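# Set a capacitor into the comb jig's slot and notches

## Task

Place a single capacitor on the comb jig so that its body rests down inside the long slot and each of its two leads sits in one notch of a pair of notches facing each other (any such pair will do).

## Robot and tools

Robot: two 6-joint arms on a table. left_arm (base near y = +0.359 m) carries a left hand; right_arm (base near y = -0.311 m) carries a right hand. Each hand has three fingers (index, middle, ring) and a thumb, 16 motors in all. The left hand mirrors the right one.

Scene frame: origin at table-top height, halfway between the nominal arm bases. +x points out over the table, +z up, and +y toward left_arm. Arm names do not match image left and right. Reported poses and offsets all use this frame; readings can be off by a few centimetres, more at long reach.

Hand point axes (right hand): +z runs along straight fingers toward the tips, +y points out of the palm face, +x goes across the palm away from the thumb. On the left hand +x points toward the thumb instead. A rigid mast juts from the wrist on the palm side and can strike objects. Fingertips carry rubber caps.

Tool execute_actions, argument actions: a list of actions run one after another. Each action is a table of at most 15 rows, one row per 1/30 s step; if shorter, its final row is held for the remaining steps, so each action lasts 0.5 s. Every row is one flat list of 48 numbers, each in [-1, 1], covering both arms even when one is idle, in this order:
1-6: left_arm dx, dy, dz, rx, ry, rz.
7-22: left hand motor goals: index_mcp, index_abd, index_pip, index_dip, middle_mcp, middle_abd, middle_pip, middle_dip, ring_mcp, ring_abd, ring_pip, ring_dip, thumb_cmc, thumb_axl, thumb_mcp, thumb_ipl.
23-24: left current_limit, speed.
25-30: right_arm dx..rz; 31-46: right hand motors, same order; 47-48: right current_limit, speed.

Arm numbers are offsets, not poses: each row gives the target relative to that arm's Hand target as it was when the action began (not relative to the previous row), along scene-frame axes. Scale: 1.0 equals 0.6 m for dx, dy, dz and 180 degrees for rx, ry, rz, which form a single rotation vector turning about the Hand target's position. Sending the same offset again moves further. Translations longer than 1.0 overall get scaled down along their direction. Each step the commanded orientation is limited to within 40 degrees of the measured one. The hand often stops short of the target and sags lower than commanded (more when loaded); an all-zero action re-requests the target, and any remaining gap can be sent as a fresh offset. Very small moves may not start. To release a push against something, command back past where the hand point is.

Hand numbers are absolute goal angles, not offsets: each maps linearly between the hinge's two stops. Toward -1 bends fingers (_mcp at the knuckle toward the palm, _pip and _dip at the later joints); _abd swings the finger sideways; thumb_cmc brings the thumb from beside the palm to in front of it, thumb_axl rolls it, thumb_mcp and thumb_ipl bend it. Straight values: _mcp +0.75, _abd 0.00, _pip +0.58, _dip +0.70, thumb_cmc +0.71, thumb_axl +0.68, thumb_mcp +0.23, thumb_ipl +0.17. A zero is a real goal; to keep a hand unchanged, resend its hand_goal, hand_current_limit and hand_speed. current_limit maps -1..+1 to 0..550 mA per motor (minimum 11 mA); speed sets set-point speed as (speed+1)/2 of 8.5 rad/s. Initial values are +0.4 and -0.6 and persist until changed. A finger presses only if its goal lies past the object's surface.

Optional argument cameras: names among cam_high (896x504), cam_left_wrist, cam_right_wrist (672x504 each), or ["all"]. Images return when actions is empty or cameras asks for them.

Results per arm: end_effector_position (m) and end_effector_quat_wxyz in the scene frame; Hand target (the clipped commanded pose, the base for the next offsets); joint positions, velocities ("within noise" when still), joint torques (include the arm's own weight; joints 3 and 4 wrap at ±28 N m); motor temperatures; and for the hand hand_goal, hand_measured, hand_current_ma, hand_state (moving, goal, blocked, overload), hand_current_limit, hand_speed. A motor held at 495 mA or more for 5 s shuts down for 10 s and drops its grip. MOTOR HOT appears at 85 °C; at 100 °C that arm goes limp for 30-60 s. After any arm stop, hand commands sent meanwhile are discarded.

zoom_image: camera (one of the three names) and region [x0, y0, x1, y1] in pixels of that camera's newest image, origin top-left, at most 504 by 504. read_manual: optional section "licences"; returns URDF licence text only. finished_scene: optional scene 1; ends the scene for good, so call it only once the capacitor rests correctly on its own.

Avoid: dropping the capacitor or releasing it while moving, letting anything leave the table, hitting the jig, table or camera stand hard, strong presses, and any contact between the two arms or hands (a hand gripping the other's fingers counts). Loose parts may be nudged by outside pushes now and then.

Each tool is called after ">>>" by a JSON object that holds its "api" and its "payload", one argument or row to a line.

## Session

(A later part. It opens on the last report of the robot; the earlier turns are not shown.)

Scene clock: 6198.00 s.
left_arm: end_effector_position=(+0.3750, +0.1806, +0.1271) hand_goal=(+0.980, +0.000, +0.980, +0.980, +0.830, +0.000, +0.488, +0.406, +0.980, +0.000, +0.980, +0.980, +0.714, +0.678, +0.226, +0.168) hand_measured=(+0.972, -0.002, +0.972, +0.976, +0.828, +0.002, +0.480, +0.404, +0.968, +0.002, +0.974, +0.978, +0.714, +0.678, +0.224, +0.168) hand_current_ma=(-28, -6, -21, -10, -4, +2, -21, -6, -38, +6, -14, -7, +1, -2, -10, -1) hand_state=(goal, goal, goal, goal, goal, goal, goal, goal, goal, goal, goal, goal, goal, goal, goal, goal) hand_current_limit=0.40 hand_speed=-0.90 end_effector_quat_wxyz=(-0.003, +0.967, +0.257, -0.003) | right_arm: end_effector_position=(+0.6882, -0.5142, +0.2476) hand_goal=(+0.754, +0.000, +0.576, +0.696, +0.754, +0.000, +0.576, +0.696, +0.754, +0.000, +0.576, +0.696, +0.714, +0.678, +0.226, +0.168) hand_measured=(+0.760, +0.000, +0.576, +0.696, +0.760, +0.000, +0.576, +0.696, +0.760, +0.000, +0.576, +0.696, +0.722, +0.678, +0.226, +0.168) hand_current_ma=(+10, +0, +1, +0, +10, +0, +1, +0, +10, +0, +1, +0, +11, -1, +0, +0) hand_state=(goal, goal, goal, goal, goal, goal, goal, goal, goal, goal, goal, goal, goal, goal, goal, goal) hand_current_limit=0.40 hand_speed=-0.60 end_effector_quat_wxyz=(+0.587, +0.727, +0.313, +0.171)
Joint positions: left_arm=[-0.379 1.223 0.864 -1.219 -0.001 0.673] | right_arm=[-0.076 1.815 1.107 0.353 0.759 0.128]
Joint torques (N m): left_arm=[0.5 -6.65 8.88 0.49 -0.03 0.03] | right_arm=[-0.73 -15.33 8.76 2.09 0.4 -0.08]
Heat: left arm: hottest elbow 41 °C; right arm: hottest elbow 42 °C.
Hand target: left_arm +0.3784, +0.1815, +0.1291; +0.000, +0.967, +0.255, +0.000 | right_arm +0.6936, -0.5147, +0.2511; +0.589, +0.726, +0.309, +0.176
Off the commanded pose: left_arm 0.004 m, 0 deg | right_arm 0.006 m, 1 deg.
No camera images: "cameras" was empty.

>>> {"api": "execute_actions", "payload": {
  "actions": [
    [[0,0,0,0,0,0,0.98,0,0.98,0.98,0.875,0,0.442,0.406,0.98,0,0.98,0.98,0.714,0.678,0.226,0.168,0.4,-0.95,0,0,0,0,0,0,0.754,0,0.576,0.696,0.754,0,0.576,0.696,0.754,0,0.576,0.696,0.714,0.678,0.226,0.168,0.4,-0.6]],
    [[0,0,0,0,0,0,0.98,0,0.98,0.98,0.909,0,0.413,0.406,0.98,0,0.98,0.98,0.714,0.678,0.226,0.168,0.4,-0.95,0,0,0,0,0,0,0.754,0,0.576,0.696,0.754,0,0.576,0.696,0.754,0,0.576,0.696,0.714,0.678,0.226,0.168,0.4,-0.6]],
    [[0,0,0,0,0,0,0.98,0,0.98,0.98,0.933,0,0.404,0.406,0.98,0,0.98,0.98,0.714,0.678,0.226,0.168,0.4,-0.95,0,0,0,0,0,0,0.754,0,0.576,0.696,0.754,0,0.576,0.696,0.754,0,0.576,0.696,0.714,0.678,0.226,0.168,0.4,-0.6]]
  ],
  "cameras": ["cam_left_wrist"]
}}

>>> {"api": "zoom_image", "payload": {
  "camera": "cam_left_wrist",
  "region": [290, 0, 450, 120]
}}

Scene clock: 6229.17 s.
left_arm: end_effector_position=(+0.3750, +0.1806, +0.1271) hand_goal=(+0.980, +0.000, +0.980, +0.980, +0.934, +0.000, +0.404, +0.406, +0.980, +0.000, +0.980, +0.980, +0.714, +0.678, +0.226, +0.168) hand_measured=(+0.972, -0.002, +0.972, +0.976, +0.924, +0.002, +0.406, +0.404, +0.968, +0.002, +0.974, +0.978, +0.714, +0.678, +0.224, +0.168) hand_current_ma=(-28, -6, -21, -10, -33, +3, +3, -6, -38, +6, -14, -7, +1, -2, -10, -1) hand_state=(goal, goal, goal, goal, goal, goal, goal, goal, goal, goal, goal, goal, goal, goal, goal, goal) hand_current_limit=0.40 hand_speed=-0.95 end_effector_quat_wxyz=(-0.003, +0.967, +0.257, -0.003) | right_arm: end_effector_position=(+0.6882, -0.5142, +0.2476) hand_goal=(+0.754, +0.000, +0.576, +0.696, +0.754, +0.000, +0.576, +0.696, +0.754, +0.000, +0.576, +0.696, +0.714, +0.678, +0.226, +0.168) hand_measured=(+0.760, +0.000, +0.576, +0.696, +0.760, +0.000, +0.576, +0.696, +0.760, +0.000, +0.576, +0.696, +0.722, +0.678, +0.226, +0.168) hand_current_ma=(+10, +0, +1, +0, +10, +0, +1, +0, +10, +0, +1, +0, +11, -1, +0, +0) hand_state=(goal, goal, goal, goal, goal, goal, goal, goal, goal, goal, goal, goal, goal, goal, goal, goal) hand_current_limit=0.40 hand_speed=-0.60 end_effector_quat_wxyz=(+0.587, +0.727, +0.313, +0.171)
Joint positions: left_arm=[-0.379 1.223 0.864 -1.219 -0.001 0.673] | right_arm=[-0.076 1.815 1.107 0.353 0.759 0.128]
Joint torques (N m): left_arm=[0.38 -6.65 8.88 0.47 -0.03 0.03] | right_arm=[-1.2 -15.21 8.83 2.06 0.39 -0.08]
Heat: left arm: hottest elbow 41 °C; right arm: hottest elbow 42 °C.
Hand target: left_arm +0.3784, +0.1815, +0.1291; +0.000, +0.967, +0.255, +0.000 | right_arm +0.6936, -0.5147, +0.2511; +0.589, +0.726, +0.309, +0.176
Off the commanded pose: left_arm 0.004 m, 0 deg | right_arm 0.006 m, 1 deg.
Images, in order (width x height): cam_left_wrist 672x504.

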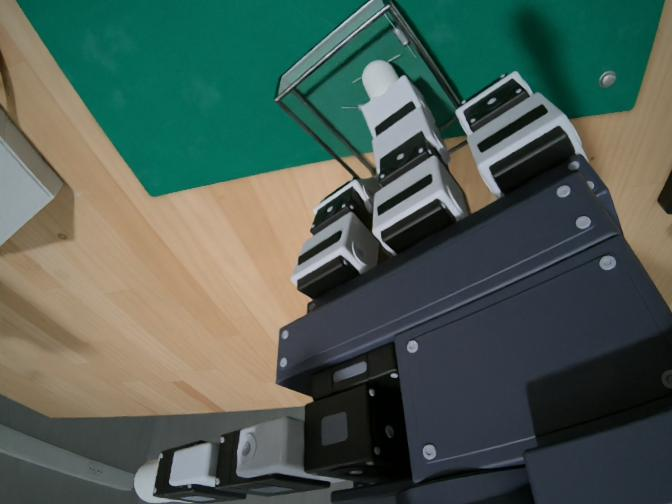

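Scaled by 3.150 from the camera's 672x504 image, which has a finer 960x720 frame.

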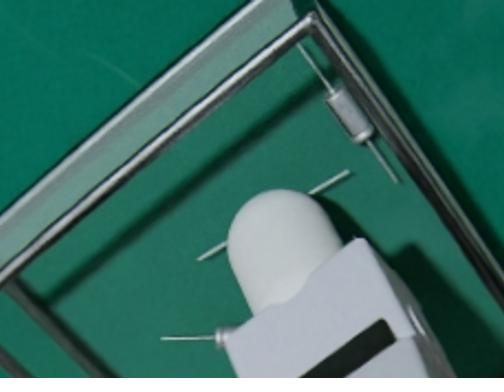

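>>> {"api": "execute_actions", "payload": {
  "actions": [
    [[0,0,0,0,0,0,0.98,0,0.98,0.98,0.95,0,0.413,0.406,0.98,0,0.98,0.98,0.714,0.678,0.226,0.168,0.4,-0.95,0,0,0,0,0,0,0.754,0,0.576,0.696,0.754,0,0.576,0.696,0.754,0,0.576,0.696,0.714,0.678,0.226,0.168,0.4,-0.6]],
    [[0,0,0,0,0,0,0.98,0,0.98,0.98,0.956,0,0.44,0.406,0.98,0,0.98,0.98,0.714,0.678,0.226,0.168,0.4,-0.95,0,0,0,0,0,0,0.754,0,0.576,0.696,0.754,0,0.576,0.696,0.754,0,0.576,0.696,0.714,0.678,0.226,0.168,0.4,-0.6]],
    [[0,0,0,0,0,0,0.98,0,0.98,0.98,0.944,0,0.494,0.406,0.98,0,0.98,0.98,0.714,0.678,0.226,0.168,0.4,-0.95,0,0,0,0,0,0,0.754,0,0.576,0.696,0.754,0,0.576,0.696,0.754,0,0.576,0.696,0.714,0.678,0.226,0.168,0.4,-0.6]],
    [[0,0,0,0,0,0,0.98,0,0.98,0.98,0.9,0,0.605,0.406,0.98,0,0.98,0.98,0.714,0.678,0.226,0.168,0.4,-0.94,0,0,0,0,0,0,0.754,0,0.576,0.696,0.754,0,0.576,0.696,0.754,0,0.576,0.696,0.714,0.678,0.226,0.168,0.4,-0.6]]
  ],
  "cameras": ["cam_left_wrist"]
}}

>>> {"api": "zoom_image", "payload": {
  "camera": "cam_left_wrist",
  "region": [290, 0, 450, 120]
}}

Scene clock: 6245.37 s.
left_arm: end_effector_position=(+0.3750, +0.1806, +0.1271) hand_goal=(+0.980, +0.000, +0.980, +0.980, +0.900, +0.000, +0.606, +0.406, +0.980, +0.000, +0.980, +0.980, +0.714, +0.678, +0.226, +0.168) hand_measured=(+0.972, -0.002, +0.972, +0.976, +0.900, +0.002, +0.604, +0.404, +0.968, +0.002, +0.974, +0.978, +0.714, +0.678, +0.224, +0.168) hand_current_ma=(-28, -6, -21, -10, +2, +3, -8, -6, -38, +6, -14, -7, +1, -2, -10, -1) hand_state=(goal, goal, goal, goal, goal, goal, goal, goal, goal, goal, goal, goal, goal, goal, goal, goal) hand_current_limit=0.40 hand_speed=-0.94 end_effector_quat_wxyz=(-0.003, +0.967, +0.257, -0.003) | right_arm: end_effector_position=(+0.6882, -0.5142, +0.2476) hand_goal=(+0.754, +0.000, +0.576, +0.696, +0.754, +0.000, +0.576, +0.696, +0.754, +0.000, +0.576, +0.696, +0.714, +0.678, +0.226, +0.168) hand_measured=(+0.760, +0.000, +0.576, +0.696, +0.760, +0.000, +0.576, +0.696, +0.760, +0.000, +0.576, +0.696, +0.722, +0.678, +0.226, +0.168) hand_current_ma=(+10, +0, +1, +0, +10, +0, +1, +0, +10, +0, +1, +0, +11, -1, +0, +0) hand_state=(goal, goal, goal, goal, goal, goal, goal, goal, goal, goal, goal, goal, goal, goal, goal, goal) hand_current_limit=0.40 hand_speed=-0.60 end_effector_quat_wxyz=(+0.587, +0.727, +0.313, +0.171)
Joint positions: left_arm=[-0.379 1.223 0.864 -1.219 -0.001 0.673] | right_arm=[-0.076 1.815 1.107 0.353 0.759 0.128]
Joint torques (N m): left_arm=[0.38 -6.71 8.87 0.49 -0.04 0.03] | right_arm=[-0.91 -15.27 8.77 2.03 0.39 -0.07]
Heat: left arm: hottest elbow 41 °C; right arm: hottest elbow 42 °C.
Hand target: left_arm +0.3785, +0.1815, +0.1291; +0.000, +0.967, +0.255, +0.000 | right_arm +0.6936, -0.5147, +0.2511; +0.589, +0.726, +0.309, +0.176
Off the commanded pose: left_arm 0.004 m, 0 deg | right_arm 0.006 m, 1 deg.
Images, in order (width x height): cam_left_wrist 672x504.

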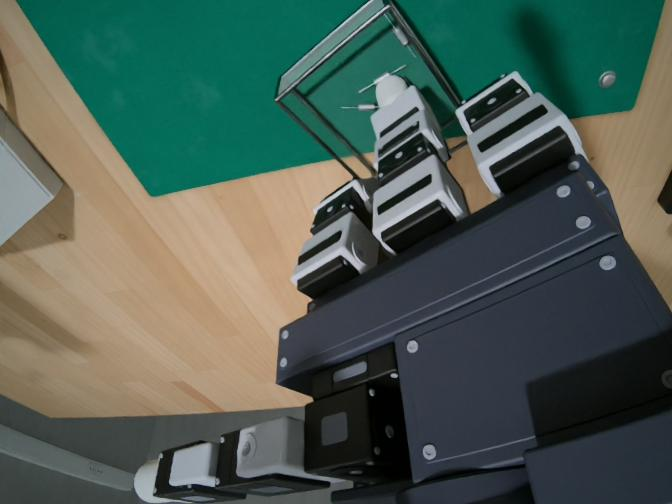

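Scaled by 3.150 from the camera's 672x504 image, which has a finer 960x720 frame.

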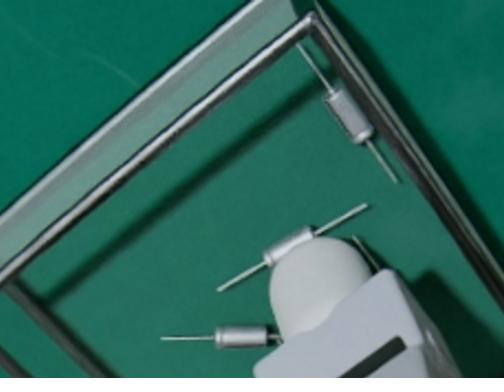

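>>> {"api": "execute_actions", "payload": {
  "actions": [
    [[0,0,0.05,0,0,0,0.98,0,0.98,0.98,0.9,0,0.606,0.406,0.98,0,0.98,0.98,0.714,0.678,0.226,0.168,0.4,-0.7,0,0,0,0,0,0,0.754,0,0.576,0.696,0.754,0,0.576,0.696,0.754,0,0.576,0.696,0.714,0.678,0.226,0.168,0.4,-0.6]],
    [[0,0,0.05,0,0,0,0.98,0,0.98,0.98,0.9,0,0.606,0.406,0.98,0,0.98,0.98,0.714,0.678,0.226,0.168,0.4,-0.7,0,0,0,0,0,0,0.754,0,0.576,0.696,0.754,0,0.576,0.696,0.754,0,0.576,0.696,0.714,0.678,0.226,0.168,0.4,-0.6]],
    [[0,0,0.05,0,0,0,0.98,0,0.98,0.98,0.9,0,0.606,0.406,0.98,0,0.98,0.98,0.714,0.678,0.226,0.168,0.4,-0.7,0,0,0,0,0,0,0.754,0,0.576,0.696,0.754,0,0.576,0.696,0.754,0,0.576,0.696,0.714,0.678,0.226,0.168,0.4,-0.6]]
  ],
  "cameras": ["cam_left_wrist"]
}}

>>> {"api": "zoom_image", "payload": {
  "camera": "cam_left_wrist",
  "region": [250, 0, 450, 150]
}}

Scene clock: 6351.50 s.
left_arm: end_effector_position=(+0.3650, +0.1845, +0.1939) hand_goal=(+0.980, +0.000, +0.980, +0.980, +0.900, +0.000, +0.606, +0.406, +0.980, +0.000, +0.980, +0.980, +0.714, +0.678, +0.226, +0.168) hand_measured=(+0.972, -0.002, +0.972, +0.976, +0.898, +0.002, +0.604, +0.404, +0.968, +0.002, +0.974, +0.978, +0.714, +0.678, +0.224, +0.168) hand_current_ma=(-28, -6, -21, -10, -5, +3, -8, -6, -38, +6, -14, -7, +1, -2, -10, -1) hand_state=(goal, goal, goal, goal, goal, goal, goal, goal, goal, goal, goal, goal, goal, goal, goal, goal) hand_current_limit=0.40 hand_speed=-0.70 end_effector_quat_wxyz=(-0.015, +0.966, +0.257, -0.020) | right_arm: end_effector_position=(+0.6882, -0.5142, +0.2476) hand_goal=(+0.754, +0.000, +0.576, +0.696, +0.754, +0.000, +0.576, +0.696, +0.754, +0.000, +0.576, +0.696, +0.714, +0.678, +0.226, +0.168) hand_measured=(+0.760, +0.000, +0.576, +0.696, +0.760, +0.000, +0.576, +0.696, +0.760, +0.000, +0.576, +0.696, +0.722, +0.678, +0.226, +0.168) hand_current_ma=(+10, +0, +1, +0, +10, +0, +1, +0, +10, +0, +1, +0, +11, -1, +0, +0) hand_state=(goal, goal, goal, goal, goal, goal, goal, goal, goal, goal, goal, goal, goal, goal, goal, goal) hand_current_limit=0.40 hand_speed=-0.60 end_effector_quat_wxyz=(+0.587, +0.727, +0.313, +0.171)
Joint positions: left_arm=[-0.379 1.17 1.011 -1.462 -0.001 0.673] | right_arm=[-0.076 1.815 1.107 0.353 0.759 0.128]
Joint torques (N m): left_arm=[0.38 -6.95 12.9 -0.09 -0.05 0.03] | right_arm=[-1.08 -15.15 8.81 2.04 0.4 -0.08]
Heat: left arm: hottest elbow 41 °C; right arm: hottest elbow 42 °C.
Hand target: left_arm +0.3785, +0.1815, +0.2191; +0.000, +0.967, +0.255, +0.000 | right_arm +0.6936, -0.5147, +0.2511; +0.589, +0.726, +0.309, +0.176
Off the commanded pose: left_arm 0.029 m, 3 deg | right_arm 0.006 m, 1 deg.
Images, in order (width x height): cam_left_wrist 672x504.

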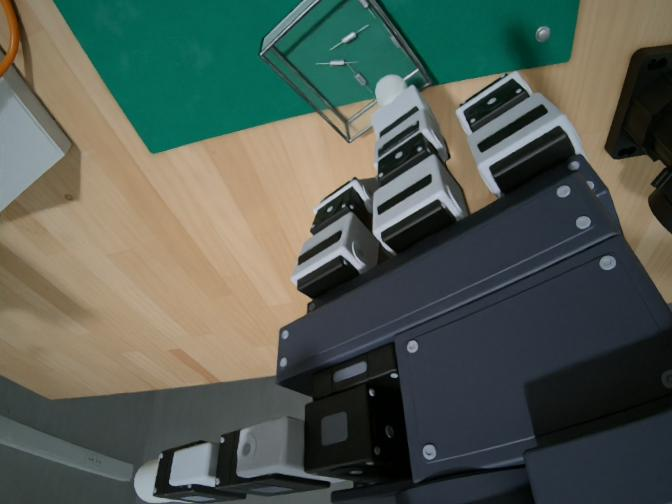

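Scaled by 2.520 from the camera's 672x504 image, which has a finer 960x720 frame.

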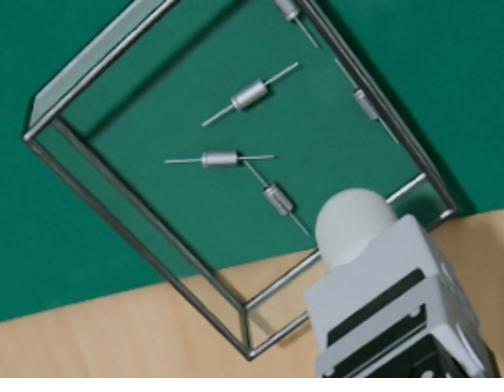

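>>> {"api": "execute_actions", "payload": {
  "actions": [
    [[0.0052,0.0626,0,0,0,0.16,0.754,0,0.576,0.696,-0.92,0,-0.3,0.55,0.754,0,0.576,0.696,0.714,0.678,0.226,0.168,0.4,-0.6,0,0,0,0,0,0,0.754,0,0.576,0.696,0.754,0,0.576,0.696,0.754,0,0.576,0.696,0.714,0.678,0.226,0.168,0.4,-0.6]],
    [[0.0052,0.0626,0,0,0,0.16,0.754,0,0.576,0.696,-0.92,0,-0.3,0.55,0.754,0,0.576,0.696,0.714,0.678,0.226,0.168,0.4,-0.6,0,0,0,0,0,0,0.754,0,0.576,0.696,0.754,0,0.576,0.696,0.754,0,0.576,0.696,0.714,0.678,0.226,0.168,0.4,-0.6]],
    [[0.0052,0.0626,0,0,0,0.16,0.754,0,0.576,0.696,-0.92,0,-0.3,0.55,0.754,0,0.576,0.696,0.714,0.678,0.226,0.168,0.4,-0.6,0,0,0,0,0,0,0.754,0,0.576,0.696,0.754,0,0.576,0.696,0.754,0,0.576,0.696,0.714,0.678,0.226,0.168,0.4,-0.6]],
    [[0,0,0,0,0,0,0.754,-0.343,0.576,0.696,-0.92,0,-0.3,0.55,0.754,0.343,0.576,0.696,0.714,0.678,0.226,0.168,0.4,-0.6,0,0,0,0,0,0,0.754,0,0.576,0.696,0.754,0,0.576,0.696,0.754,0,0.576,0.696,0.714,0.678,0.226,0.168,0.4,-0.6]]
  ],
  "cameras": ["cam_left_wrist", "cam_high"]
}}

>>> {"api": "zoom_image", "payload": {
  "camera": "cam_left_wrist",
  "region": [250, 0, 450, 150]
}}

Scene clock: 6467.37 s.
left_arm: end_effector_position=(+0.3702, +0.2986, +0.1999) hand_goal=(+0.754, -0.342, +0.576, +0.696, -0.920, +0.000, -0.300, +0.550, +0.754, +0.344, +0.576, +0.696, +0.714, +0.678, +0.226, +0.168) hand_measured=(+0.754, -0.336, +0.578, +0.698, -0.902, +0.002, -0.298, +0.548, +0.754, +0.338, +0.578, +0.698, +0.714, +0.678, +0.224, +0.168) hand_current_ma=(+1, +16, +6, +8, +64, +3, +8, -5, +1, -16, +6, +7, -1, -2, -10, -1) hand_state=(goal, goal, goal, goal, goal, goal, goal, goal, goal, goal, goal, goal, goal, goal, goal, goal) hand_current_limit=0.40 hand_speed=-0.60 end_effector_quat_wxyz=(-0.023, +0.537, +0.843, -0.006) | right_arm: end_effector_position=(+0.6882, -0.5142, +0.2476) hand_goal=(+0.754, +0.000, +0.576, +0.696, +0.754, +0.000, +0.576, +0.696, +0.754, +0.000, +0.576, +0.696, +0.714, +0.678, +0.226, +0.168) hand_measured=(+0.760, +0.000, +0.576, +0.696, +0.760, +0.000, +0.576, +0.696, +0.760, +0.000, +0.576, +0.696, +0.722, +0.678, +0.226, +0.168) hand_current_ma=(+10, +0, +1, +0, +10, +0, +1, +0, +10, +0, +1, +0, +11, -1, +0, +0) hand_state=(goal, goal, goal, goal, goal, goal, goal, goal, goal, goal, goal, goal, goal, goal, goal, goal) hand_current_limit=0.40 hand_speed=-0.60 end_effector_quat_wxyz=(+0.587, +0.727, +0.313, +0.171)
Joint positions: left_arm=[-0.392 1.172 1.023 -1.47 0.003 -0.829] | right_arm=[-0.076 1.815 1.107 0.353 0.759 0.128]
Joint torques (N m): left_arm=[0.15 -5.54 13.14 0.44 -0.32 -0.15] | right_arm=[-1.2 -15.33 8.85 2 0.39 -0.1]
Motor temperatures (°C): left_arm=[25 29 48 27 28 27] | right_arm=[27 35 42 28 26 27]
Heat: left arm: hottest elbow 48 °C; right arm: hottest elbow 42 °C.
Hand target: left_arm +0.3879, +0.2943, +0.2191; +0.001, +0.530, +0.848, +0.000 | right_arm +0.6936, -0.5147, +0.2511; +0.589, +0.726, +0.309, +0.176
Off the commanded pose: left_arm 0.026 m, 3 deg | right_arm 0.006 m, 1 deg.
Images, in order (width x height): cam_high 896x504, cam_left_wrist 672x504.

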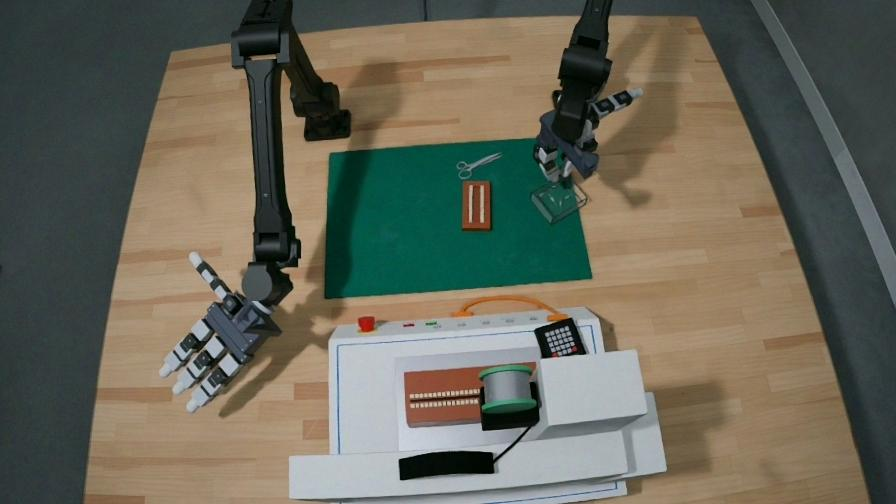

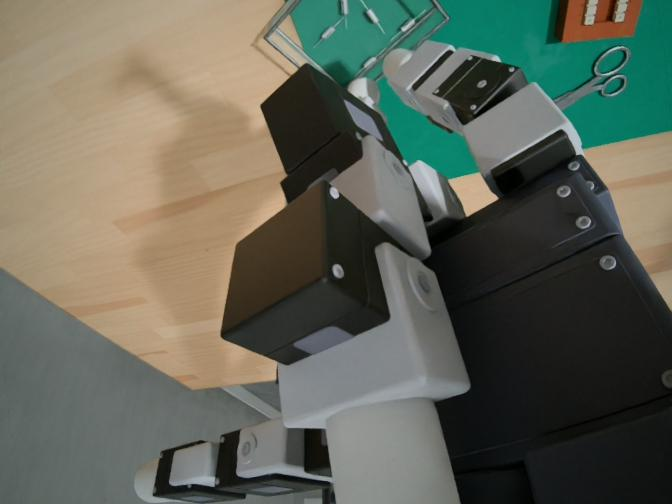

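Scaled by 2.520 from the camera's 672x504 image, which has a finer 960x720 frame.

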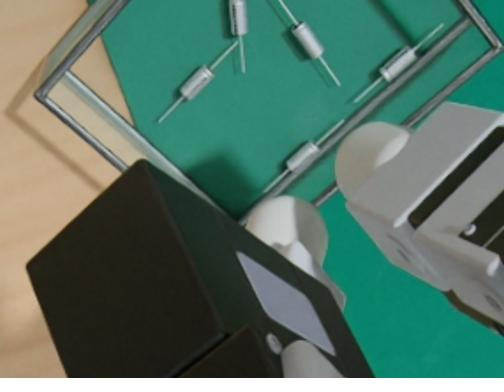

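>>> {"api": "execute_actions", "payload": {
  "actions": [
    [[-0.0203,0.0037,-0.05,0,0,0,0.754,-0.343,0.576,0.696,-0.92,0,-0.3,0.55,0.754,0.343,0.576,0.696,0.714,0.678,0.226,0.168,0.4,-0.6,0,0,0,0,0,0,0.754,0,0.576,0.696,0.754,0,0.576,0.696,0.754,0,0.576,0.696,0.714,0.678,0.226,0.168,0.4,-0.6]],
    [[0,0,-0.06,0,0,0,0.754,-0.343,0.576,0.696,-0.92,0,-0.3,0.55,0.754,0.343,0.576,0.696,0.714,0.678,0.226,0.168,0.4,-0.6,0,0,0,0,0,0,0.754,0,0.576,0.696,0.754,0,0.576,0.696,0.754,0,0.576,0.696,0.714,0.678,0.226,0.168,0.4,-0.6]]
  ],
  "cameras": ["cam_left_wrist"]
}}

>>> {"api": "zoom_image", "payload": {
  "camera": "cam_left_wrist",
  "region": [290, 0, 450, 120]
}}

Scene clock: 6509.60 s.
left_arm: end_effector_position=(+0.3726, +0.2980, +0.1530) hand_goal=(+0.754, -0.342, +0.576, +0.696, -0.920, +0.000, -0.300, +0.550, +0.754, +0.344, +0.576, +0.696, +0.714, +0.678, +0.226, +0.168) hand_measured=(+0.754, -0.336, +0.578, +0.698, -0.904, +0.002, -0.298, +0.548, +0.754, +0.338, +0.578, +0.698, +0.714, +0.678, +0.224, +0.168) hand_current_ma=(+1, +14, +6, +8, +55, +3, +7, -5, +1, -13, +6, +7, -1, -2, -10, -1) hand_state=(goal, goal, goal, goal, goal, goal, goal, goal, goal, goal, goal, goal, goal, goal, goal, goal) hand_current_limit=0.40 hand_speed=-0.60 end_effector_quat_wxyz=(-0.003, +0.533, +0.846, -0.002) | right_arm: end_effector_position=(+0.6882, -0.5142, +0.2476) hand_goal=(+0.754, +0.000, +0.576, +0.696, +0.754, +0.000, +0.576, +0.696, +0.754, +0.000, +0.576, +0.696, +0.714, +0.678, +0.226, +0.168) hand_measured=(+0.760, +0.000, +0.576, +0.696, +0.760, +0.000, +0.576, +0.696, +0.760, +0.000, +0.576, +0.696, +0.722, +0.678, +0.226, +0.168) hand_current_ma=(+10, +0, +1, +0, +10, +0, +1, +0, +10, +0, +1, +0, +11, -1, +0, +0) hand_state=(goal, goal, goal, goal, goal, goal, goal, goal, goal, goal, goal, goal, goal, goal, goal, goal) hand_current_limit=0.40 hand_speed=-0.60 end_effector_quat_wxyz=(+0.587, +0.727, +0.313, +0.171)
Joint positions: left_arm=[-0.392 1.18 0.9 -1.296 0.003 -0.838] | right_arm=[-0.076 1.815 1.107 0.353 0.759 0.128]
Joint torques (N m): left_arm=[-0.38 -5.71 9.07 0.66 -0.32 -0.16] | right_arm=[-1.08 -14.97 8.75 2.11 0.36 -0.06]
Heat: left arm: hottest elbow 49 °C; right arm: hottest elbow 42 °C.
Hand target: left_arm +0.3758, +0.2965, +0.1531; +0.000, +0.530, +0.848, +0.000 | right_arm +0.6936, -0.5147, +0.2511; +0.589, +0.726, +0.309, +0.176
Off the commanded pose: left_arm 0.003 m, 1 deg | right_arm 0.006 m, 1 deg.
Images, in order (width x height): cam_left_wrist 672x504.

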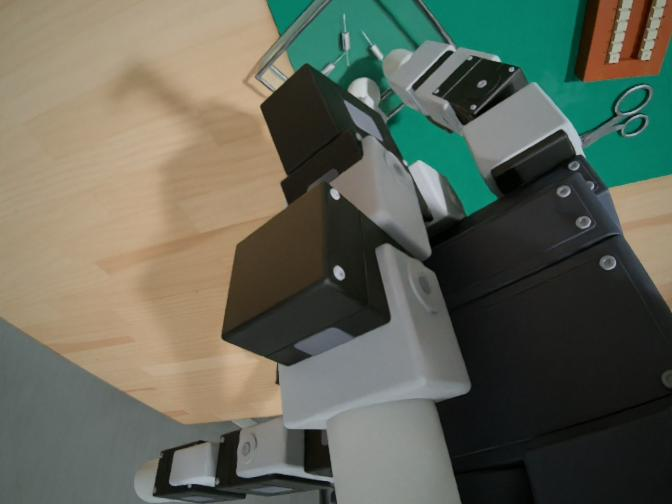

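Scaled by 3.150 from the camera's 672x504 image, which has a finer 960x720 frame.

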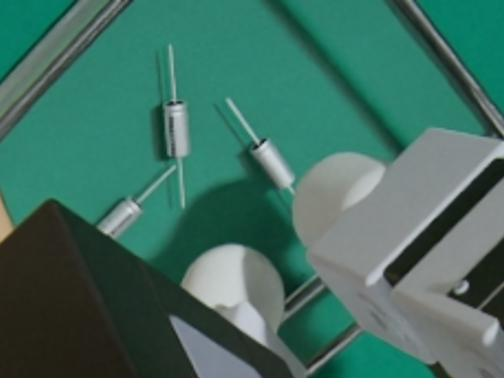

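>>> {"api": "execute_actions", "payload": {
  "actions": [],
  "cameras": ["cam_left_wrist", "cam_high"]
}}

>>> {"api": "zoom_image", "payload": {
  "camera": "cam_left_wrist",
  "region": [290, 0, 450, 120]
}}

Scene clock: 6586.03 s.
left_arm: end_effector_position=(+0.3726, +0.2980, +0.1530) hand_goal=(+0.754, -0.342, +0.576, +0.696, -0.920, +0.000, -0.300, +0.550, +0.754, +0.344, +0.576, +0.696, +0.714, +0.678, +0.226, +0.168) hand_measured=(+0.754, -0.336, +0.578, +0.698, -0.904, +0.002, -0.298, +0.548, +0.754, +0.338, +0.578, +0.698, +0.714, +0.678, +0.224, +0.168) hand_current_ma=(+1, +14, +6, +8, +55, +3, +7, -5, +1, -13, +6, +7, -1, -2, -10, -1) hand_state=(goal, goal, goal, goal, goal, goal, goal, goal, goal, goal, goal, goal, goal, goal, goal, goal) hand_current_limit=0.40 hand_speed=-0.60 end_effector_quat_wxyz=(-0.003, +0.533, +0.846, -0.002) | right_arm: end_effector_position=(+0.6882, -0.5142, +0.2476) hand_goal=(+0.754, +0.000, +0.576, +0.696, +0.754, +0.000, +0.576, +0.696, +0.754, +0.000, +0.576, +0.696, +0.714, +0.678, +0.226, +0.168) hand_measured=(+0.760, +0.000, +0.576, +0.696, +0.760, +0.000, +0.576, +0.696, +0.760, +0.000, +0.576, +0.696, +0.722, +0.678, +0.226, +0.168) hand_current_ma=(+10, +0, +1, +0, +10, +0, +1, +0, +10, +0, +1, +0, +11, -1, +0, +0) hand_state=(goal, goal, goal, goal, goal, goal, goal, goal, goal, goal, goal, goal, goal, goal, goal, goal) hand_current_limit=0.40 hand_speed=-0.60 end_effector_quat_wxyz=(+0.587, +0.727, +0.313, +0.171)
Joint positions: left_arm=[-0.392 1.18 0.9 -1.296 0.003 -0.838] | right_arm=[-0.076 1.815 1.107 0.353 0.759 0.128]
Joint velocities: within noise
Joint torques (N m): left_arm=[-0.5 -5.71 9.09 0.62 -0.32 -0.17] | right_arm=[-1.14 -15.27 8.69 2.1 0.4 -0.06]
Motor temperatures (°C): left_arm=[25 29 44 27 28 27] | right_arm=[27 35 42 28 26 27]
Heat: left arm: hottest elbow 44 °C; right arm: hottest elbow 42 °C.
Hand target: left_arm +0.3757, +0.2965, +0.1531; +0.000, +0.530, +0.848, +0.000 | right_arm +0.6936, -0.5147, +0.2511; +0.589, +0.726, +0.309, +0.176
Off the commanded pose: left_arm 0.003 m, 1 deg | right_arm 0.006 m, 1 deg.
Images, in order (width x height): cam_high 896x504, cam_left_wrist 672x504.

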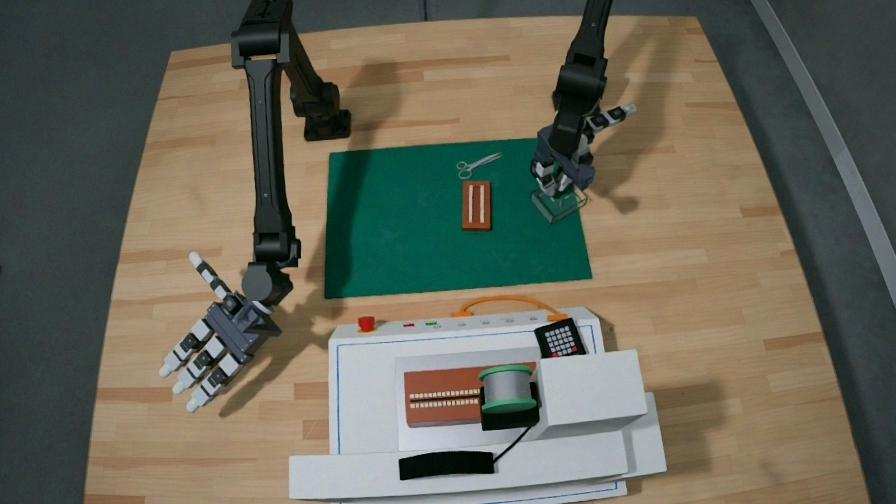

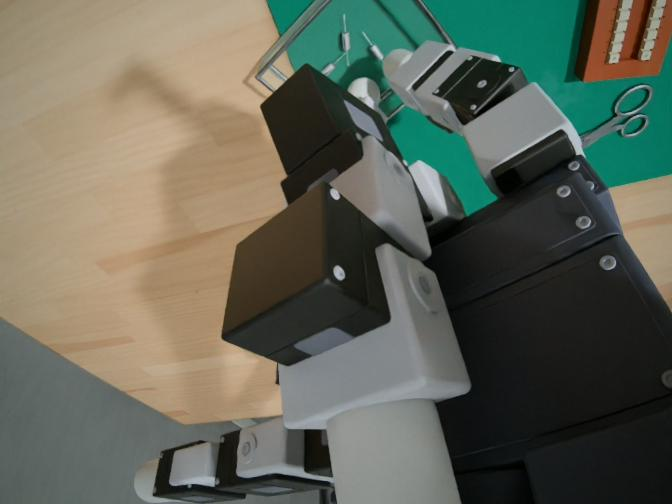

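Scaled by 3.150 from the camera's 672x504 image, which has a finer 960x720 frame.

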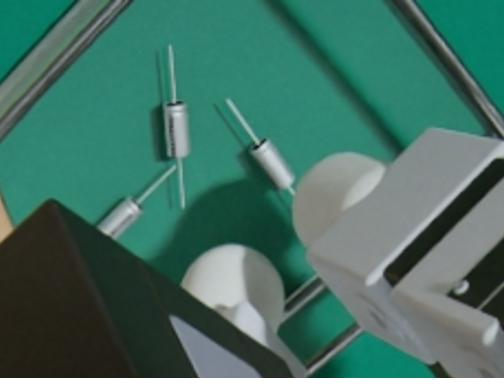

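>>> {"api": "execute_actions", "payload": {
  "actions": [
    [[-0.0005,-0.0014,-0.019,0,0,0,0.754,-0.343,0.576,0.696,-0.92,0,-0.3,0.55,0.754,0.343,0.576,0.696,0.714,0.678,0.226,0.168,0.4,-0.6,0,0,0,0,0,0,0.754,0,0.576,0.696,0.754,0,0.576,0.696,0.754,0,0.576,0.696,0.714,0.678,0.226,0.168,0.4,-0.6]],
    [[-0.0005,-0.0014,-0.019,0,0,0,0.754,-0.343,0.576,0.696,-0.92,0,-0.3,0.55,0.754,0.343,0.576,0.696,0.714,0.678,0.226,0.168,0.4,-0.6,0,0,0,0,0,0,0.754,0,0.576,0.696,0.754,0,0.576,0.696,0.754,0,0.576,0.696,0.714,0.678,0.226,0.168,0.4,-0.6]]
  ],
  "cameras": ["cam_left_wrist"]
}}

>>> {"api": "zoom_image", "payload": {
  "camera": "cam_left_wrist",
  "region": [290, 0, 450, 120]
}}

Scene clock: 6628.77 s.
left_arm: end_effector_position=(+0.3733, +0.2978, +0.1317) hand_goal=(+0.754, -0.342, +0.576, +0.696, -0.920, +0.000, -0.300, +0.550, +0.754, +0.344, +0.576, +0.696, +0.714, +0.678, +0.226, +0.168) hand_measured=(+0.754, -0.336, +0.578, +0.698, -0.904, +0.002, -0.298, +0.548, +0.754, +0.338, +0.578, +0.698, +0.714, +0.678, +0.224, +0.168) hand_current_ma=(+1, +14, +6, +8, +55, +3, +7, -5, +1, -13, +6, +7, -1, -2, -10, -1) hand_state=(goal, goal, goal, goal, goal, goal, goal, goal, goal, goal, goal, goal, goal, goal, goal, goal) hand_current_limit=0.40 hand_speed=-0.60 end_effector_quat_wxyz=(-0.001, +0.531, +0.847, -0.002) | right_arm: end_effector_position=(+0.6882, -0.5142, +0.2476) hand_goal=(+0.754, +0.000, +0.576, +0.696, +0.754, +0.000, +0.576, +0.696, +0.754, +0.000, +0.576, +0.696, +0.714, +0.678, +0.226, +0.168) hand_measured=(+0.760, +0.000, +0.576, +0.696, +0.760, +0.000, +0.576, +0.696, +0.760, +0.000, +0.576, +0.696, +0.722, +0.678, +0.226, +0.168) hand_current_ma=(+10, +0, +1, +0, +10, +0, +1, +0, +10, +0, +1, +0, +11, -1, +0, +0) hand_state=(goal, goal, goal, goal, goal, goal, goal, goal, goal, goal, goal, goal, goal, goal, goal, goal) hand_current_limit=0.40 hand_speed=-0.60 end_effector_quat_wxyz=(+0.587, +0.727, +0.313, +0.171)
Joint positions: left_arm=[-0.392 1.201 0.857 -1.229 0.003 -0.843] | right_arm=[-0.076 1.815 1.107 0.353 0.759 0.128]
Joint torques (N m): left_arm=[-0.79 -5.77 8.72 0.59 -0.32 -0.18] | right_arm=[-0.91 -14.92 8.79 2.11 0.38 -0.1]
Heat: left arm: hottest elbow 43 °C; right arm: hottest elbow 42 °C.
Hand target: left_arm +0.3752, +0.2948, +0.1303; +0.000, +0.530, +0.848, +0.000 | right_arm +0.6936, -0.5147, +0.2511; +0.589, +0.726, +0.309, +0.176
Off the commanded pose: left_arm 0.004 m, 0 deg | right_arm 0.006 m, 1 deg.
Images, in order (width x height): cam_left_wrist 672x504.

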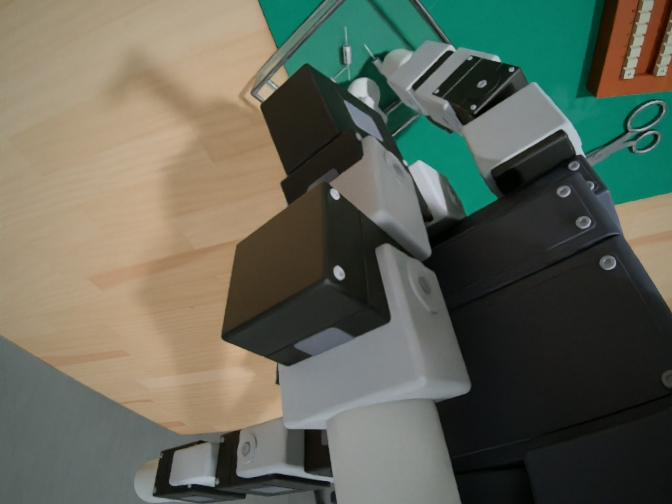

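Scaled by 3.150 from the camera's 672x504 image, which has a finer 960x720 frame.

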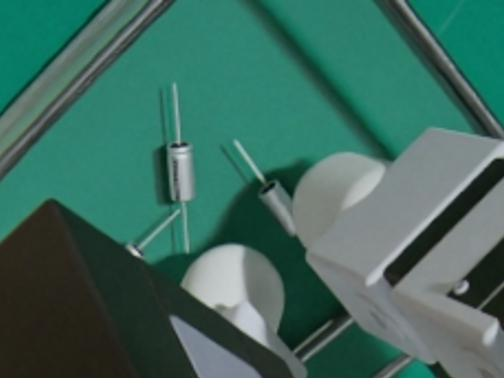

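>>> {"api": "zoom_image", "payload": {
  "camera": "cam_left_wrist",
  "region": [340, 30, 420, 90]
}}

Scaled by 6.300 from the camera's 672x504 image, which has a finer 960x720 frame.

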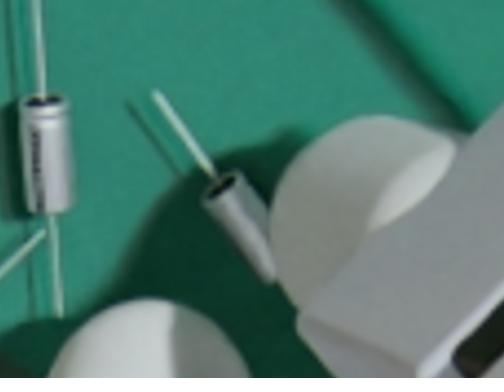

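>>> {"api": "execute_actions", "payload": {
  "actions": [
    [[-0.0032,-0.004,-0.005,0,0,0,0.754,-0.343,0.576,0.696,-0.92,0,-0.3,0.55,0.754,0.343,0.576,0.696,0.714,0.678,0.226,0.168,0.4,-0.6,0,0,0,0,0,0,0.754,0,0.576,0.696,0.754,0,0.576,0.696,0.754,0,0.576,0.696,0.714,0.678,0.226,0.168,0.4,-0.6]]
  ],
  "cameras": ["cam_left_wrist"]
}}

>>> {"api": "zoom_image", "payload": {
  "camera": "cam_left_wrist",
  "region": [340, 30, 420, 90]
}}

Scene clock: 6697.43 s.
left_arm: end_effector_position=(+0.3721, +0.2956, +0.1295) hand_goal=(+0.754, -0.342, +0.576, +0.696, -0.920, +0.000, -0.300, +0.550, +0.754, +0.344, +0.576, +0.696, +0.714, +0.678, +0.226, +0.168) hand_measured=(+0.754, -0.336, +0.578, +0.698, -0.904, +0.002, -0.298, +0.548, +0.754, +0.338, +0.578, +0.698, +0.714, +0.678, +0.224, +0.168) hand_current_ma=(+1, +14, +6, +8, +55, +3, +7, -5, +1, -13, +6, +7, -1, -2, -10, -1) hand_state=(goal, goal, goal, goal, goal, goal, goal, goal, goal, goal, goal, goal, goal, goal, goal, goal) hand_current_limit=0.40 hand_speed=-0.60 end_effector_quat_wxyz=(+0.000, +0.531, +0.847, -0.001) | right_arm: end_effector_position=(+0.6882, -0.5142, +0.2476) hand_goal=(+0.754, +0.000, +0.576, +0.696, +0.754, +0.000, +0.576, +0.696, +0.754, +0.000, +0.576, +0.696, +0.714, +0.678, +0.226, +0.168) hand_measured=(+0.760, +0.000, +0.576, +0.696, +0.760, +0.000, +0.576, +0.696, +0.760, +0.000, +0.576, +0.696, +0.722, +0.678, +0.226, +0.168) hand_current_ma=(+10, +0, +1, +0, +10, +0, +1, +0, +10, +0, +1, +0, +11, -1, +0, +0) hand_state=(goal, goal, goal, goal, goal, goal, goal, goal, goal, goal, goal, goal, goal, goal, goal, goal) hand_current_limit=0.40 hand_speed=-0.60 end_effector_quat_wxyz=(+0.587, +0.727, +0.313, +0.171)
Joint positions: left_arm=[-0.401 1.201 0.851 -1.22 0.003 -0.852] | right_arm=[-0.076 1.815 1.107 0.353 0.759 0.128]
Joint torques (N m): left_arm=[-0.85 -5.71 8.58 0.65 -0.3 -0.13] | right_arm=[-0.91 -14.97 8.76 2.15 0.38 -0.09]
Heat: left arm: hottest elbow 41 °C; right arm: hottest elbow 42 °C.
Hand target: left_arm +0.3732, +0.2923, +0.1273; +0.001, +0.530, +0.848, +0.000 | right_arm +0.6936, -0.5147, +0.2511; +0.589, +0.726, +0.309, +0.176
Off the commanded pose: left_arm 0.004 m, 0 deg | right_arm 0.006 m, 1 deg.
Images, in order (width x height): cam_left_wrist 672x504.

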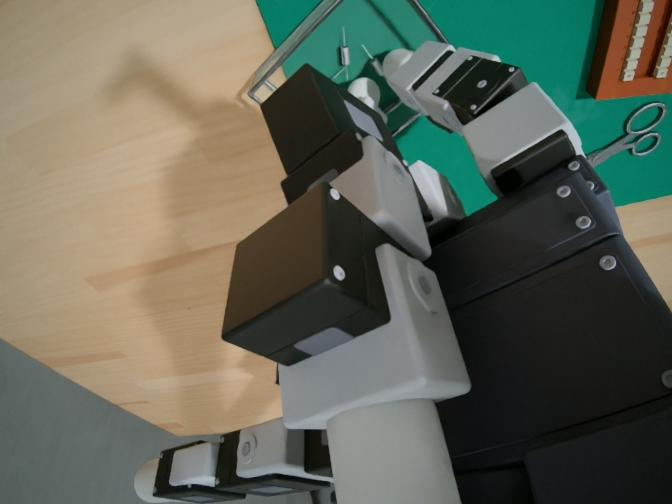

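Scaled by 6.300 from the camera's 672x504 image, which has a finer 960x720 frame.

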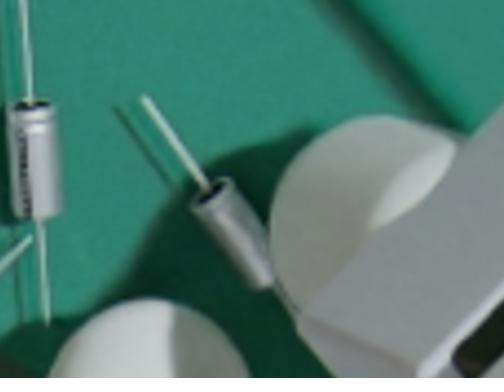

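>>> {"api": "execute_actions", "payload": {
  "actions": [
    [[-0.0025,-0.0012,-0.010,0,0,0,0.754,-0.343,0.576,0.696,-0.92,0,-0.3,0.55,0.754,0.343,0.576,0.696,0.714,0.678,0.226,0.168,0.4,-0.6,0,0,0,0,0,0,0.754,0,0.576,0.696,0.754,0,0.576,0.696,0.754,0,0.576,0.696,0.714,0.678,0.226,0.168,0.4,-0.6]]
  ],
  "cameras": ["cam_left_wrist"]
}}

>>> {"api": "zoom_image", "payload": {
  "camera": "cam_left_wrist",
  "region": [340, 30, 420, 90]
}}

Scene clock: 6755.00 s.
left_arm: end_effector_position=(+0.3704, +0.2951, +0.1235) hand_goal=(+0.754, -0.342, +0.576, +0.696, -0.920, +0.000, -0.300, +0.550, +0.754, +0.344, +0.576, +0.696, +0.714, +0.678, +0.226, +0.168) hand_measured=(+0.754, -0.336, +0.578, +0.698, -0.904, +0.002, -0.298, +0.548, +0.754, +0.338, +0.578, +0.698, +0.714, +0.678, +0.224, +0.168) hand_current_ma=(+1, +14, +6, +8, +55, +3, +7, -5, +1, -13, +6, +7, -1, -2, -10, -1) hand_state=(goal, goal, goal, goal, goal, goal, goal, goal, goal, goal, goal, goal, goal, goal, goal, goal) hand_current_limit=0.40 hand_speed=-0.60 end_effector_quat_wxyz=(+0.000, +0.531, +0.848, -0.001) | right_arm: end_effector_position=(+0.6882, -0.5142, +0.2476) hand_goal=(+0.754, +0.000, +0.576, +0.696, +0.754, +0.000, +0.576, +0.696, +0.754, +0.000, +0.576, +0.696, +0.714, +0.678, +0.226, +0.168) hand_measured=(+0.760, +0.000, +0.576, +0.696, +0.760, +0.000, +0.576, +0.696, +0.760, +0.000, +0.576, +0.696, +0.722, +0.678, +0.226, +0.168) hand_current_ma=(+10, +0, +1, +0, +10, +0, +1, +0, +10, +0, +1, +0, +11, -1, +0, +0) hand_state=(goal, goal, goal, goal, goal, goal, goal, goal, goal, goal, goal, goal, goal, goal, goal, goal) hand_current_limit=0.40 hand_speed=-0.60 end_effector_quat_wxyz=(+0.587, +0.727, +0.313, +0.171)
Joint positions: left_arm=[-0.405 1.203 0.836 -1.203 0.003 -0.857] | right_arm=[-0.076 1.815 1.107 0.353 0.759 0.128]
Joint torques (N m): left_arm=[-0.85 -5.6 8.57 0.66 -0.3 -0.16] | right_arm=[-1.2 -15.33 8.79 2.13 0.37 -0.09]
Heat: left arm: hottest elbow 41 °C; right arm: hottest elbow 42 °C.
Hand target: left_arm +0.3717, +0.2917, +0.1213; +0.000, +0.530, +0.848, +0.000 | right_arm +0.6936, -0.5147, +0.2511; +0.589, +0.726, +0.309, +0.176
Off the commanded pose: left_arm 0.004 m, 0 deg | right_arm 0.006 m, 1 deg.
Images, in order (width x height): cam_left_wrist 672x504.

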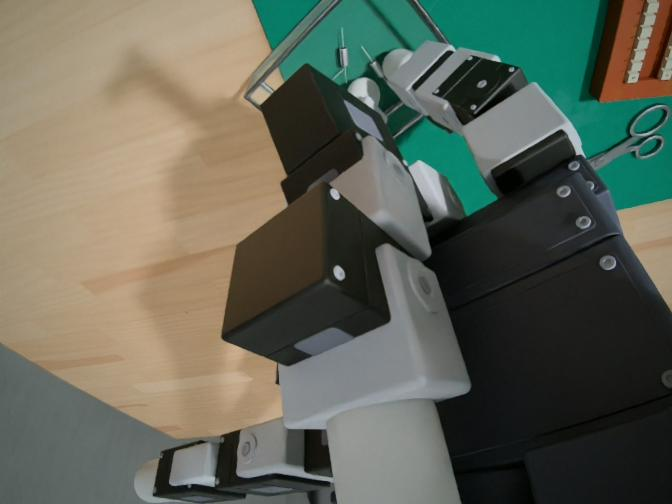

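Scaled by 6.300 from the camera's 672x504 image, which has a finer 960x720 frame.

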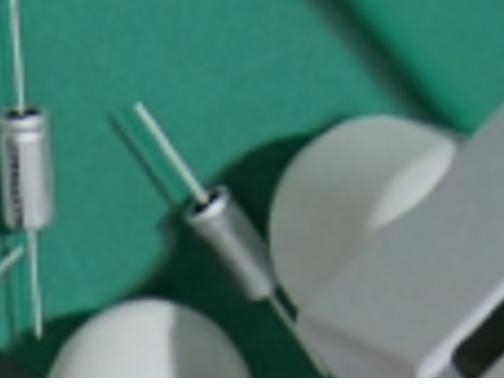

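>>> {"api": "execute_actions", "payload": {
  "actions": [
    [[0,0,-0.005,0,0,0,0.754,-0.343,0.576,0.696,-0.92,0,-0.3,0.55,0.754,0.343,0.576,0.696,0.714,0.678,0.226,0.168,0.4,-0.6,0,0,0,0,0,0,0.754,0,0.576,0.696,0.754,0,0.576,0.696,0.754,0,0.576,0.696,0.714,0.678,0.226,0.168,0.4,-0.6]]
  ]
}}

Scene clock: 6767.80 s.
left_arm: end_effector_position=(+0.3704, +0.2951, +0.1208) hand_goal=(+0.754, -0.342, +0.576, +0.696, -0.920, +0.000, -0.300, +0.550, +0.754, +0.344, +0.576, +0.696, +0.714, +0.678, +0.226, +0.168) hand_measured=(+0.754, -0.336, +0.578, +0.698, -0.904, +0.002, -0.298, +0.548, +0.754, +0.338, +0.578, +0.698, +0.714, +0.678, +0.224, +0.168) hand_current_ma=(+1, +13, +6, +7, +55, +3, +7, -5, +1, -13, +6, +7, -1, -2, -10, -1) hand_state=(goal, goal, goal, goal, goal, goal, goal, goal, goal, goal, goal, goal, goal, goal, goal, goal) hand_current_limit=0.40 hand_speed=-0.60 end_effector_quat_wxyz=(+0.001, +0.531, +0.848, -0.001) | right_arm: end_effector_position=(+0.6882, -0.5142, +0.2476) hand_goal=(+0.754, +0.000, +0.576, +0.696, +0.754, +0.000, +0.576, +0.696, +0.754, +0.000, +0.576, +0.696, +0.714, +0.678, +0.226, +0.168) hand_measured=(+0.760, +0.000, +0.576, +0.696, +0.760, +0.000, +0.576, +0.696, +0.760, +0.000, +0.576, +0.696, +0.722, +0.678, +0.226, +0.168) hand_current_ma=(+10, +0, +1, +0, +10, +0, +1, +0, +10, +0, +1, +0, +11, -1, +0, +0) hand_state=(goal, goal, goal, goal, goal, goal, goal, goal, goal, goal, goal, goal, goal, goal, goal, goal) hand_current_limit=0.40 hand_speed=-0.60 end_effector_quat_wxyz=(+0.587, +0.727, +0.313, +0.171)
Joint positions: left_arm=[-0.405 1.206 0.831 -1.195 0.003 -0.857] | right_arm=[-0.076 1.815 1.107 0.353 0.759 0.128]
Joint torques (N m): left_arm=[-0.85 -5.66 8.54 0.68 -0.3 -0.16] | right_arm=[-0.91 -15.27 8.79 2.06 0.38 -0.1]
Heat: left arm: hottest elbow 41 °C; right arm: hottest elbow 42 °C.
Hand target: left_arm +0.3718, +0.2916, +0.1183; +0.001, +0.530, +0.848, +0.000 | right_arm +0.6936, -0.5147, +0.2511; +0.589, +0.726, +0.309, +0.176
Off the commanded pose: left_arm 0.004 m, 0 deg | right_arm 0.006 m, 1 deg.

>>> {"api": "execute_actions", "payload": {
  "actions": [
    [[0,0,-0.005,0,0,0,0.754,-0.343,0.576,0.696,-0.92,0,-0.3,0.55,0.754,0.343,0.576,0.696,0.714,0.678,0.226,0.168,0.4,-0.6,0,0,0,0,0,0,0.754,0,0.576,0.696,0.754,0,0.576,0.696,0.754,0,0.576,0.696,0.714,0.678,0.226,0.168,0.4,-0.6]]
  ],
  "cameras": ["cam_left_wrist"]
}}

>>> {"api": "zoom_image", "payload": {
  "camera": "cam_left_wrist",
  "region": [340, 30, 420, 90]
}}

Scene clock: 6778.03 s.
left_arm: end_effector_position=(+0.3706, +0.2954, +0.1206) hand_goal=(+0.754, -0.342, +0.576, +0.696, -0.920, +0.000, -0.300, +0.550, +0.754, +0.344, +0.576, +0.696, +0.714, +0.678, +0.226, +0.168) hand_measured=(+0.756, -0.338, +0.578, +0.698, -0.904, +0.002, -0.298, +0.548, +0.754, +0.338, +0.578, +0.698, +0.714, +0.678, +0.224, +0.168) hand_current_ma=(+8, +9, +6, +7, +55, +3, +7, -5, +1, -13, +6, +7, -1, -2, -10, -1) hand_state=(goal, goal, goal, goal, goal, goal, goal, goal, goal, goal, goal, goal, goal, goal, goal, goal) hand_current_limit=0.40 hand_speed=-0.60 end_effector_quat_wxyz=(+0.001, +0.530, +0.848, +0.000) | right_arm: end_effector_position=(+0.6882, -0.5142, +0.2476) hand_goal=(+0.754, +0.000, +0.576, +0.696, +0.754, +0.000, +0.576, +0.696, +0.754, +0.000, +0.576, +0.696, +0.714, +0.678, +0.226, +0.168) hand_measured=(+0.760, +0.000, +0.576, +0.696, +0.760, +0.000, +0.576, +0.696, +0.760, +0.000, +0.576, +0.696, +0.722, +0.678, +0.226, +0.168) hand_current_ma=(+10, +0, +1, +0, +10, +0, +1, +0, +10, +0, +1, +0, +11, -1, +0, +0) hand_state=(goal, goal, goal, goal, goal, goal, goal, goal, goal, goal, goal, goal, goal, goal, goal, goal) hand_current_limit=0.40 hand_speed=-0.60 end_effector_quat_wxyz=(+0.587, +0.727, +0.313, +0.171)
Joint positions: left_arm=[-0.405 1.206 0.83 -1.192 0.001 -0.858] | right_arm=[-0.076 1.815 1.107 0.353 0.759 0.128]
Joint torques (N m): left_arm=[-0.91 -5.36 8.14 0.92 -0.23 -0.16] | right_arm=[-0.91 -15.33 8.81 2.04 0.39 -0.11]
Heat: left arm: hottest elbow 41 °C; right arm: hottest elbow 42 °C.
Hand target: left_arm +0.3717, +0.2917, +0.1153; +0.001, +0.530, +0.848, +0.000 | right_arm +0.6936, -0.5147, +0.2511; +0.589, +0.726, +0.309, +0.176
Off the commanded pose: left_arm 0.007 m, 0 deg | right_arm 0.006 m, 1 deg.
Images, in order (width x height): cam_left_wrist 672x504.

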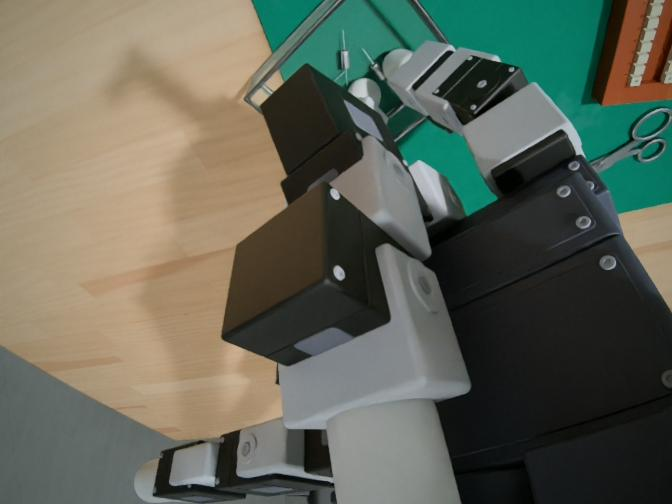

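Scaled by 6.300 from the camera's 672x504 image, which has a finer 960x720 frame.

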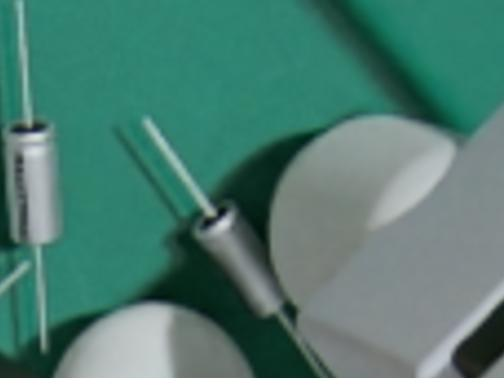

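>>> {"api": "execute_actions", "payload": {
  "actions": [
    [[0,0,-0.003,0,0,0,0.754,-0.37,0.576,0.696,-0.92,0,-0.3,0.55,0.754,0.37,0.576,0.696,0.714,0.678,0.226,0.168,0.4,-0.9,0,0,0,0,0,0,0.754,0,0.576,0.696,0.754,0,0.576,0.696,0.754,0,0.576,0.696,0.714,0.678,0.226,0.168,0.4,-0.6]],
    [[0,0,0,0,0,0,0.754,-0.40,0.576,0.696,-0.92,0,-0.3,0.55,0.754,0.40,0.576,0.696,0.714,0.678,0.226,0.168,0.4,-0.9,0,0,0,0,0,0,0.754,0,0.576,0.696,0.754,0,0.576,0.696,0.754,0,0.576,0.696,0.714,0.678,0.226,0.168,0.4,-0.6]]
  ],
  "cameras": ["cam_left_wrist"]
}}

>>> {"api": "zoom_image", "payload": {
  "camera": "cam_left_wrist",
  "region": [340, 30, 420, 90]
}}

Scene clock: 6792.50 s.
left_arm: end_effector_position=(+0.3702, +0.2962, +0.1201) hand_goal=(+0.754, -0.400, +0.576, +0.696, -0.920, +0.000, -0.300, +0.550, +0.754, +0.400, +0.576, +0.696, +0.714, +0.678, +0.226, +0.168) hand_measured=(+0.758, -0.356, +0.580, +0.698, -0.904, +0.002, -0.298, +0.548, +0.754, +0.396, +0.578, +0.698, +0.714, +0.678, +0.224, +0.168) hand_current_ma=(+13, +143, +10, +7, +55, +3, +7, -5, +1, -12, +5, +6, -1, -2, -10, -1) hand_state=(goal, blocked, goal, goal, goal, goal, goal, goal, goal, goal, goal, goal, goal, goal, goal, goal) hand_current_limit=0.40 hand_speed=-0.90 end_effector_quat_wxyz=(+0.000, +0.530, +0.848, +0.001) | right_arm: end_effector_position=(+0.6882, -0.5142, +0.2476) hand_goal=(+0.754, +0.000, +0.576, +0.696, +0.754, +0.000, +0.576, +0.696, +0.754, +0.000, +0.576, +0.696, +0.714, +0.678, +0.226, +0.168) hand_measured=(+0.760, +0.000, +0.576, +0.696, +0.760, +0.000, +0.576, +0.696, +0.760, +0.000, +0.576, +0.696, +0.722, +0.678, +0.226, +0.168) hand_current_ma=(+10, +0, +1, +0, +10, +0, +1, +0, +10, +0, +1, +0, +11, -1, +0, +0) hand_state=(goal, goal, goal, goal, goal, goal, goal, goal, goal, goal, goal, goal, goal, goal, goal, goal) hand_current_limit=0.40 hand_speed=-0.60 end_effector_quat_wxyz=(+0.587, +0.727, +0.313, +0.171)
Joint positions: left_arm=[-0.405 1.206 0.828 -1.192 -0.002 -0.858] | right_arm=[-0.076 1.815 1.107 0.353 0.759 0.128]
Joint torques (N m): left_arm=[-0.85 -5.19 8.02 1.1 -0.11 -0.15] | right_arm=[-0.91 -15.33 8.7 2.14 0.38 -0.08]
Heat: left arm: hottest elbow 41 °C; right arm: hottest elbow 42 °C.
Hand target: left_arm +0.3717, +0.2917, +0.1135; +0.001, +0.530, +0.848, +0.000 | right_arm +0.6936, -0.5147, +0.2511; +0.589, +0.726, +0.309, +0.176
Off the commanded pose: left_arm 0.008 m, 0 deg | right_arm 0.006 m, 1 deg.
Images, in order (width x height): cam_left_wrist 672x504.

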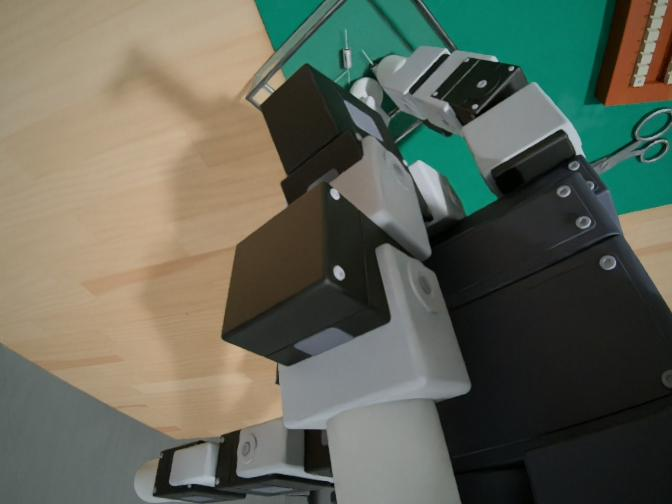

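Scaled by 6.300 from the camera's 672x504 image, which has a finer 960x720 frame.

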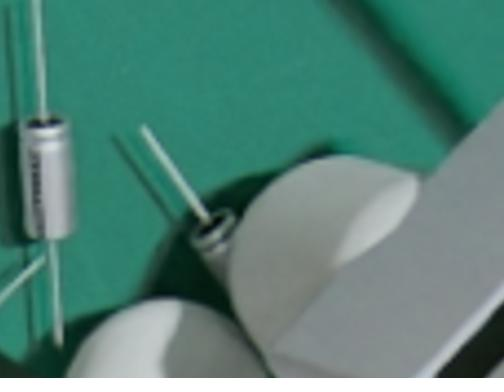

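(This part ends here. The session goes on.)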